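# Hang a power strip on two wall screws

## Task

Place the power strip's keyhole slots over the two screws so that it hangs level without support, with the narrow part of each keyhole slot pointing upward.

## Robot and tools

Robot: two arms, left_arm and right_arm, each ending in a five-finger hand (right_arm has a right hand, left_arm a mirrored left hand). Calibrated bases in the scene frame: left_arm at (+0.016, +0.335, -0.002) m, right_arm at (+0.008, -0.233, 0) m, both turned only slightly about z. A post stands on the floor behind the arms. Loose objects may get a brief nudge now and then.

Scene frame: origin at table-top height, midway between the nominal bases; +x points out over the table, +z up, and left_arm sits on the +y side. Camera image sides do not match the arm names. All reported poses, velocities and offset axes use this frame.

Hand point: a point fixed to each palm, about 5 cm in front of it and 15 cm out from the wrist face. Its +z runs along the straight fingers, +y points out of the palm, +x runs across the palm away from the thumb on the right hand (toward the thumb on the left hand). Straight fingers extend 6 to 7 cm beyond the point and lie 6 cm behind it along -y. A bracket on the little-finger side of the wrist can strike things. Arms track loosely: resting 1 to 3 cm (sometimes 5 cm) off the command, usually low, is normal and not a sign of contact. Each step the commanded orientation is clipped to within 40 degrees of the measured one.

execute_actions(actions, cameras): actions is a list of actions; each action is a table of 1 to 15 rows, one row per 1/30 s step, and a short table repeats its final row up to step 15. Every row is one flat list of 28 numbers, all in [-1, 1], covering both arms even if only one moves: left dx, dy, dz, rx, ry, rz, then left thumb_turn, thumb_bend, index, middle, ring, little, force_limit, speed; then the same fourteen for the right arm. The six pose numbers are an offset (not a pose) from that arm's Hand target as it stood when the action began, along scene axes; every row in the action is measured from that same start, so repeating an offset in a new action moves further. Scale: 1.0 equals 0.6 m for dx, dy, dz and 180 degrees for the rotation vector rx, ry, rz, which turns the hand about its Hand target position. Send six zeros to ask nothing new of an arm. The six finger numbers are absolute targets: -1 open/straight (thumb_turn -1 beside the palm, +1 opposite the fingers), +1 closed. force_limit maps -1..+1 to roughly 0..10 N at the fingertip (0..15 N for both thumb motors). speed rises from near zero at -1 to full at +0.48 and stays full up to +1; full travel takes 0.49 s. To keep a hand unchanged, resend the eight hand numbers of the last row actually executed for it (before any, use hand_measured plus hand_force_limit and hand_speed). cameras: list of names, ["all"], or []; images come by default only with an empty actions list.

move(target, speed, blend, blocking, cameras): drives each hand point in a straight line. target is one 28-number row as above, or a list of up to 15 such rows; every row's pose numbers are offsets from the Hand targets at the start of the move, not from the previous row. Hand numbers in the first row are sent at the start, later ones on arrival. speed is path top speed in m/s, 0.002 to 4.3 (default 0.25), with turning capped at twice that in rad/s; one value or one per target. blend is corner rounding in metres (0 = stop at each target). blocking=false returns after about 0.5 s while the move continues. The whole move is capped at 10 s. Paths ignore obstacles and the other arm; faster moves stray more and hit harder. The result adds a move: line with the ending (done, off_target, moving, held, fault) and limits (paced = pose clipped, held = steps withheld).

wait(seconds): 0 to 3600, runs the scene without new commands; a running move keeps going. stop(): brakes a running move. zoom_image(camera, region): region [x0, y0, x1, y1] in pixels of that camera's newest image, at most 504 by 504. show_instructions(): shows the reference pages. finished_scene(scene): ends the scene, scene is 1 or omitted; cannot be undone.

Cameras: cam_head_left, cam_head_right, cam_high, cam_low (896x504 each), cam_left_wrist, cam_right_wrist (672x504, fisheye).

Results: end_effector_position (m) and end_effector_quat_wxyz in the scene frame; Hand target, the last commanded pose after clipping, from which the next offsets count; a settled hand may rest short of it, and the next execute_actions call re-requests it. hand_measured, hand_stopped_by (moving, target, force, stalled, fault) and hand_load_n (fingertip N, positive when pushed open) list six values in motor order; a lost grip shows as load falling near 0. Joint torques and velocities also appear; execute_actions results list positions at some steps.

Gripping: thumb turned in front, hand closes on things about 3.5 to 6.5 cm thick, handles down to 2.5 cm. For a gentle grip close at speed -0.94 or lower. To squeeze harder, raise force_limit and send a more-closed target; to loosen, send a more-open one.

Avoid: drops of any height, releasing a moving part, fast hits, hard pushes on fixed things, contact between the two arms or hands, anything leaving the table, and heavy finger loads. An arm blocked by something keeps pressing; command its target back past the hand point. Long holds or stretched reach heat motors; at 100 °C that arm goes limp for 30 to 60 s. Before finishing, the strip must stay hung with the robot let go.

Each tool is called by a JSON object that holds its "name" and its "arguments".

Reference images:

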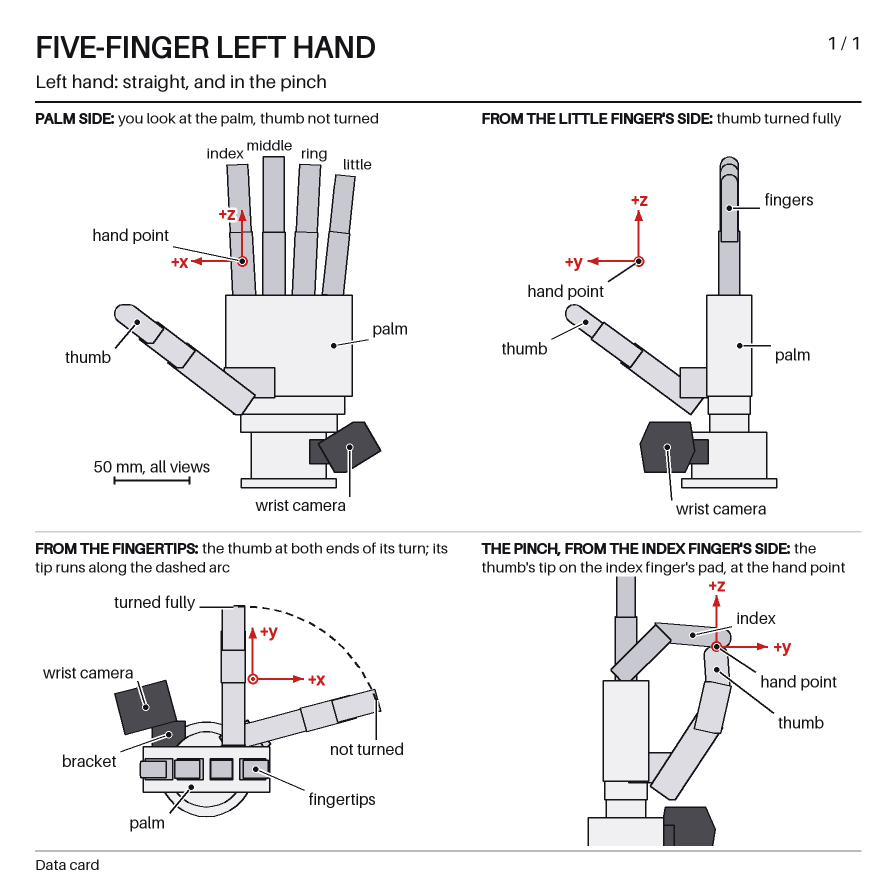

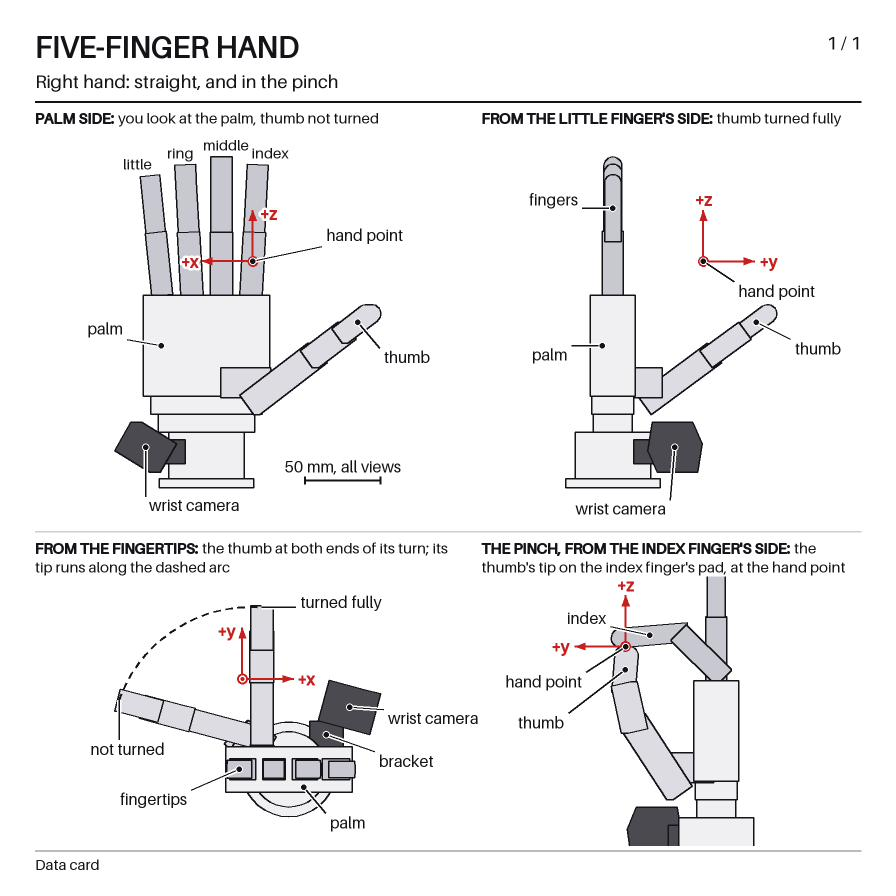

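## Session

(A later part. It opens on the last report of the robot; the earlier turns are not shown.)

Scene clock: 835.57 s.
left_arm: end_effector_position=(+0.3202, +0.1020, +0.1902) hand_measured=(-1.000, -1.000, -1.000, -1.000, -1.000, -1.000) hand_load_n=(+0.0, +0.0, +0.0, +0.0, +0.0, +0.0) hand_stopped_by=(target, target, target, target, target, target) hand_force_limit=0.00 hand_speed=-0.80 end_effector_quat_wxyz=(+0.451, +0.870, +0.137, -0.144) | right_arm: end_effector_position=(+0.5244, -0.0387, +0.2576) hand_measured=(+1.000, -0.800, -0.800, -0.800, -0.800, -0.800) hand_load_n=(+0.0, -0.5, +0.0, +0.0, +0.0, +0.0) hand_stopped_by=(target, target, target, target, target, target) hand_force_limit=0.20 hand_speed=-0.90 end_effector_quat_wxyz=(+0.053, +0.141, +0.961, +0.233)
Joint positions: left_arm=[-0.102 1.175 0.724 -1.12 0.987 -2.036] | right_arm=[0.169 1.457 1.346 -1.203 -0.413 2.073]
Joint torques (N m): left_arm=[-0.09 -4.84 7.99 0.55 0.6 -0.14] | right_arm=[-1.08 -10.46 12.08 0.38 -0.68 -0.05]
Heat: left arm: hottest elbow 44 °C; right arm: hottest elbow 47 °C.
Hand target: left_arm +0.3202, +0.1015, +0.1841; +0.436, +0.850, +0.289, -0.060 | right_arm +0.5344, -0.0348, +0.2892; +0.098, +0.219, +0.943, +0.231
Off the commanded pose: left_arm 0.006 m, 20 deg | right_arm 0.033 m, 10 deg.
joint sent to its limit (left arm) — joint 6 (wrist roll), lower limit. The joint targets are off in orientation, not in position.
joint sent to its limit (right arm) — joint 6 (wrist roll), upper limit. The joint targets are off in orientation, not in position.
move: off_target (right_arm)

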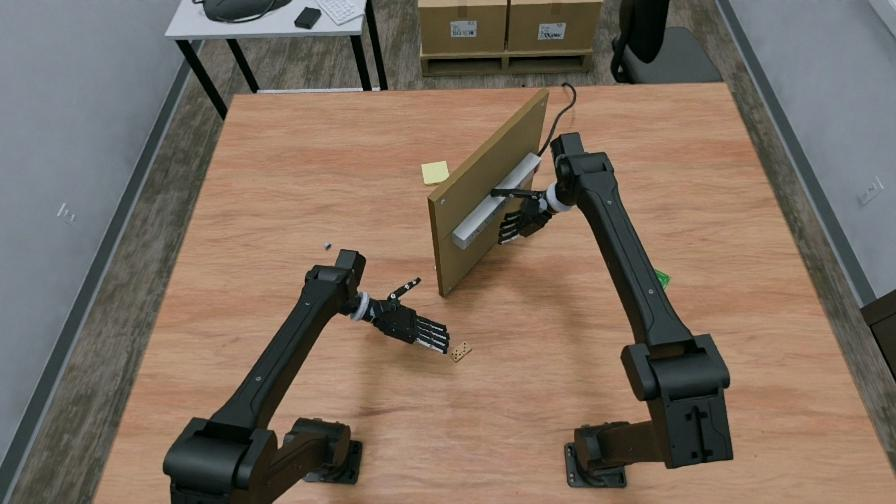

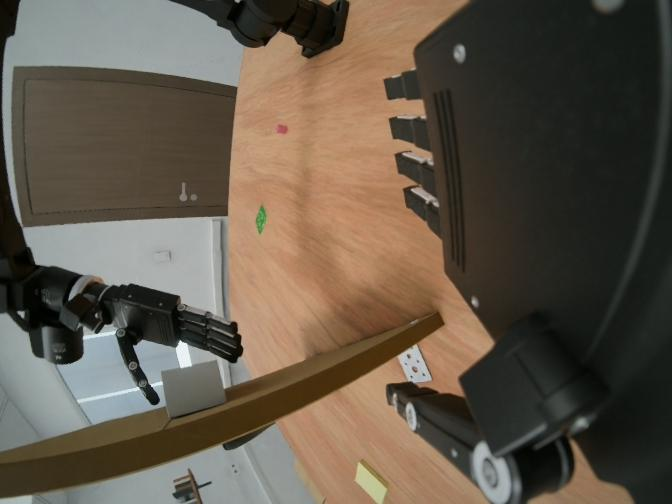

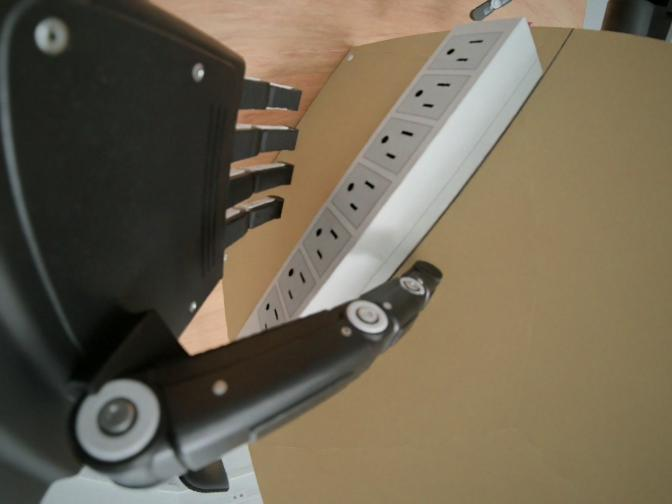

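Thumb is clear and the strip hasn't moved. Retreating.

{"name": "move", "arguments": {"target": [[0,0,0,0,0,0,-1,-1,-1,-1,-1,-1,0,-0.8,-0.106,-0.128,0.0,0,0,0,1,-0.8,-0.8,-0.8,-0.8,-0.8,0.2,-0.9],[0,0,0,0,0,0,-1,-1,-1,-1,-1,-1,0,-0.8,-0.18,-0.23,0.0,0,0,0,1,-0.8,-0.8,-0.8,-0.8,-0.8,0.2,-0.9]], "speed": [0.05,0.08], "blend": 0.02, "cameras": ["all"]}}

{"name": "zoom_image", "arguments": {"camera": "cam_head_left", "region": [450, 140, 550, 260]}}

{"name": "zoom_image", "arguments": {"camera": "cam_left_wrist", "region": [110, 320, 260, 430]}}

{"name": "zoom_image", "arguments": {"camera": "cam_right_wrist", "region": [200, 0, 672, 400]}}

Scene clock: 839.67 s.
left_arm: end_effector_position=(+0.3202, +0.1020, +0.1902) hand_measured=(-1.000, -1.000, -1.000, -1.000, -1.000, -1.000) hand_load_n=(+0.0, +0.0, +0.0, +0.0, +0.0, +0.0) hand_stopped_by=(target, target, target, target, target, target) hand_force_limit=0.00 hand_speed=-0.80 end_effector_quat_wxyz=(+0.451, +0.870, +0.137, -0.144) | right_arm: end_effector_position=(+0.4328, -0.1730, +0.2940) hand_measured=(+1.000, -0.800, -0.800, -0.800, -0.800, -0.800) hand_load_n=(+0.0, +0.0, +0.0, +0.0, +0.0, +0.0) hand_stopped_by=(target, target, target, target, target, target) hand_force_limit=0.20 hand_speed=-0.90 end_effector_quat_wxyz=(+0.103, +0.223, +0.941, +0.232)
Joint positions: left_arm=[-0.102 1.175 0.724 -1.12 0.987 -2.036] | right_arm=[-0.138 1.125 1.128 -1.309 -0.446 1.944]
Joint torques (N m): left_arm=[-0.67 -4.89 8.1 0.55 0.61 -0.14] | right_arm=[-1.67 -5.13 7.15 0.43 -0.7 -0.19]
Heat: left arm: hottest elbow 44 °C; right arm: hottest elbow 47 °C.
Hand target: left_arm +0.3202, +0.1015, +0.1841; +0.436, +0.850, +0.289, -0.060 | right_arm +0.4264, -0.1728, +0.2891; +0.098, +0.219, +0.943, +0.231
Off the commanded pose: left_arm 0.006 m, 20 deg | right_arm 0.008 m, 1 deg.
joint sent to its limit (left arm) — joint 6 (wrist roll), lower limit. The joint targets are off in orientation, not in position.
move: done

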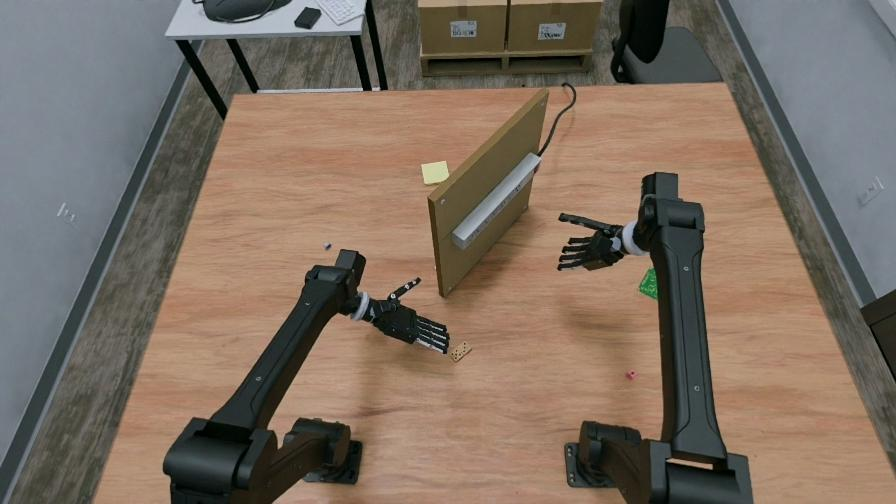

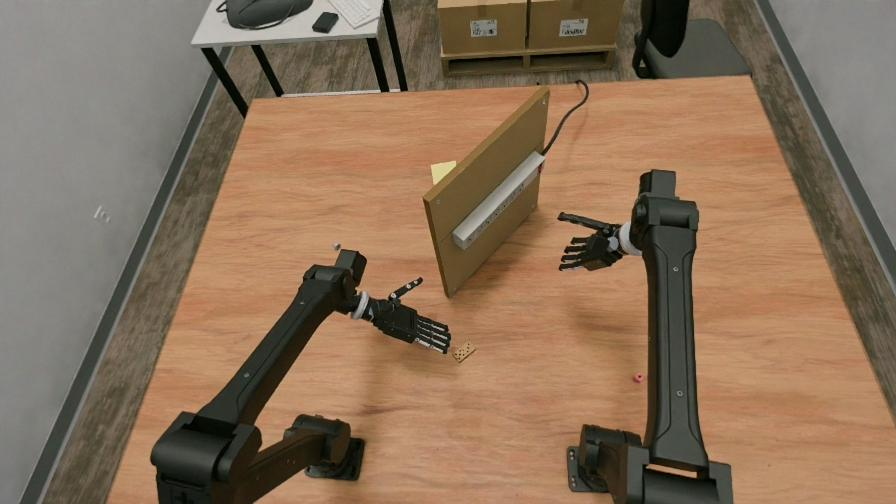

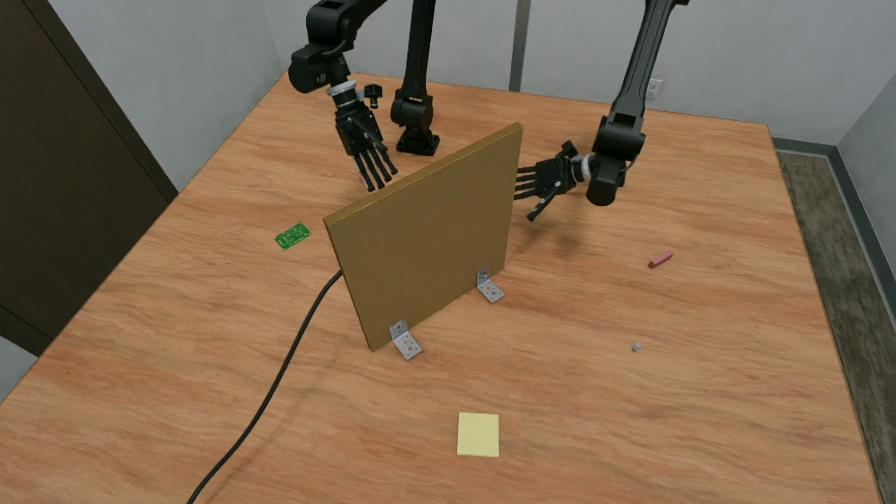

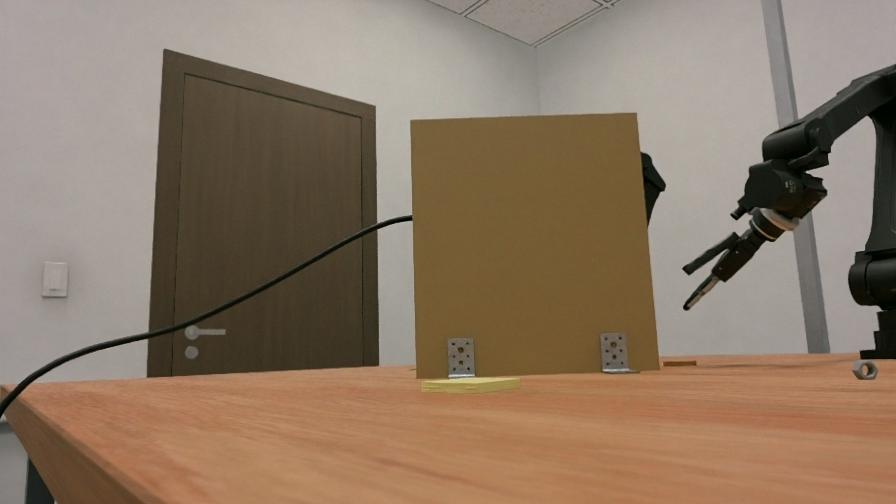

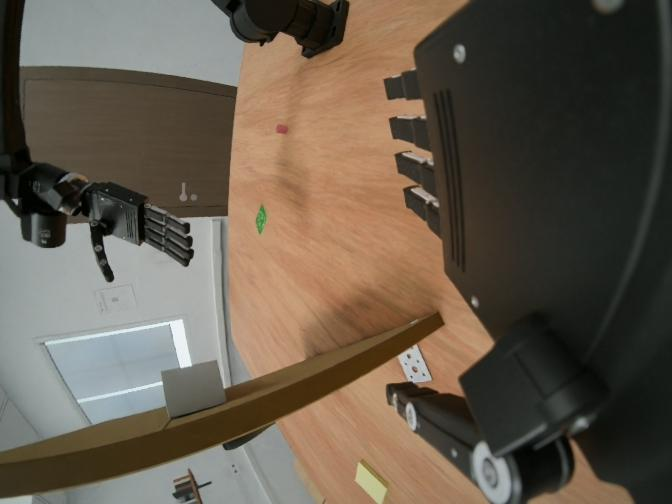

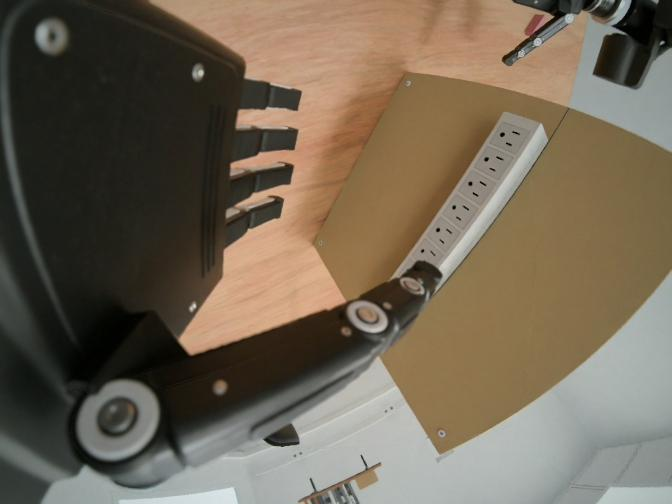

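Scaled by 4.200 from the camera's image (finer frame: 1280x720).

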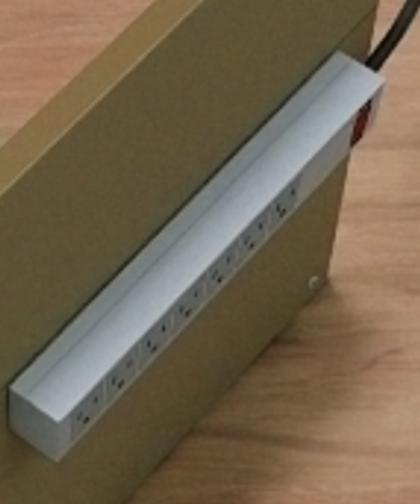

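Scaled by 3.360 from the camera's image (finer frame: 960x720).

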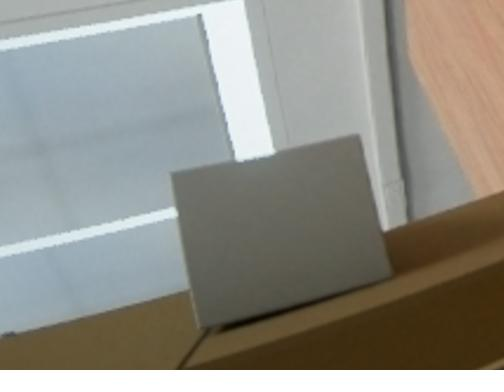

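Scaled by 1.068 from the camera's image (finer frame: 960x720).

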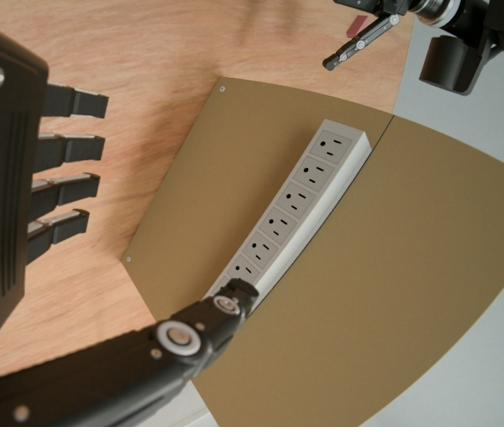

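{"name": "zoom_image", "arguments": {"camera": "cam_head_right", "region": [440, 130, 560, 260]}}

{"name": "zoom_image", "arguments": {"camera": "cam_right_wrist", "region": [380, 60, 660, 300]}}

Scaled by 3.877 from the camera's image (finer frame: 1280x720).

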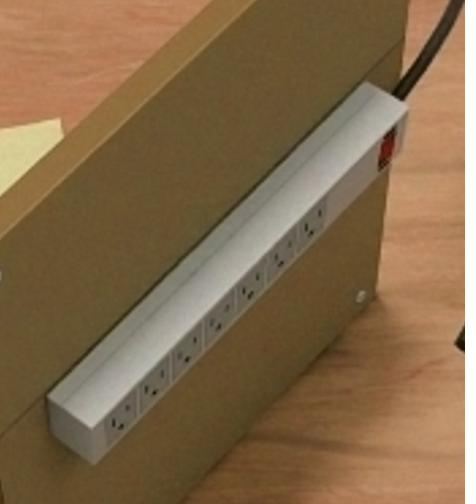

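Scaled by 1.800 from the camera's image (finer frame: 960x720).

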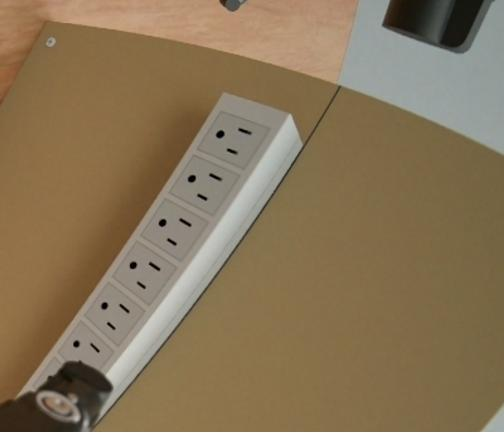

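{"name": "wait", "arguments": {"seconds": 2, "cameras": ["cam_head_left","cam_left_wrist"]}}

{"name": "zoom_image", "arguments": {"camera": "cam_head_left", "region": [450, 140, 550, 260]}}

Scene clock: 842.57 s.
left_arm: end_effector_position=(+0.3202, +0.1020, +0.1902) hand_measured=(-1.000, -1.000, -1.000, -1.000, -1.000, -1.000) hand_load_n=(+0.0, -0.5, +0.0, +0.0, +0.0, +0.0) hand_stopped_by=(target, target, target, target, target, target) hand_force_limit=0.00 hand_speed=-0.80 end_effector_quat_wxyz=(+0.451, +0.870, +0.137, -0.144) | right_arm: end_effector_position=(+0.4328, -0.1729, +0.2940) hand_measured=(+1.000, -0.800, -0.800, -0.800, -0.800, -0.800) hand_load_n=(+0.0, +0.0, +0.0, +0.0, +0.0, +0.0) hand_stopped_by=(target, target, target, target, target, target) hand_force_limit=0.20 hand_speed=-0.90 end_effector_quat_wxyz=(+0.104, +0.222, +0.941, +0.232)
Joint positions: left_arm=[-0.102 1.175 0.724 -1.12 0.987 -2.036] | right_arm=[-0.138 1.125 1.128 -1.309 -0.446 1.943]
Joint torques (N m): left_arm=[-0.56 -5.13 7.97 0.55 0.6 -0.13] | right_arm=[-1.67 -5.19 7.1 0.42 -0.7 -0.19]
Heat: left arm: hottest elbow 44 °C; right arm: hottest elbow 47 °C.
Hand target: left_arm +0.3202, +0.1015, +0.1841; +0.436, +0.850, +0.289, -0.060 | right_arm +0.4264, -0.1728, +0.2891; +0.098, +0.219, +0.943, +0.231
Off the commanded pose: left_arm 0.006 m, 20 deg | right_arm 0.008 m, 1 deg.
wait: 2.00 s; at rest from the start

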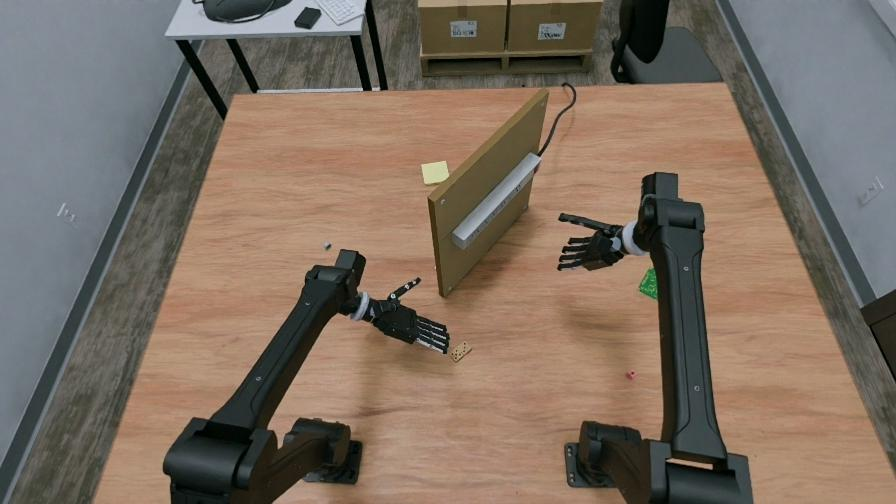

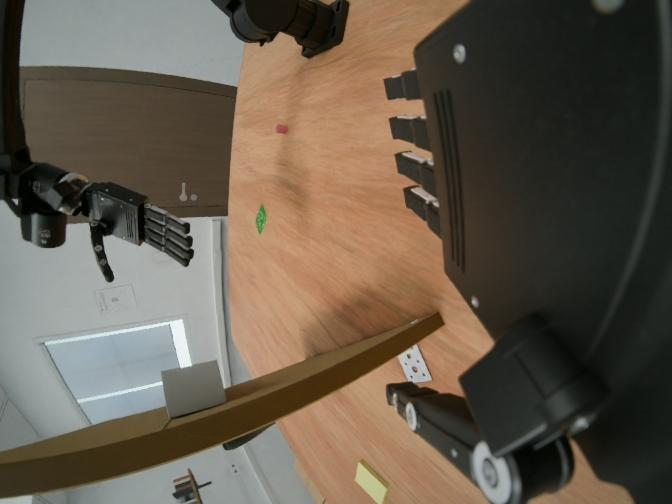

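Scaled by 4.200 from the camera's image (finer frame: 1280x720).

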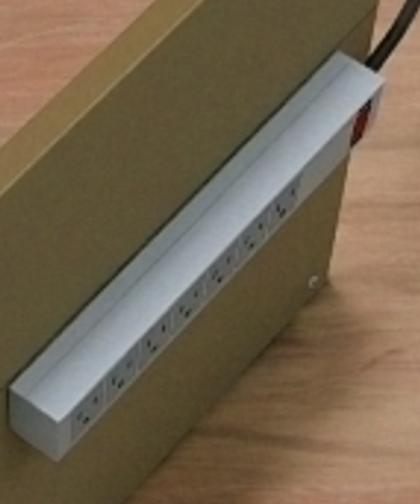

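{"name": "finished_scene", "arguments": {}}

The scene is finished: the task was done.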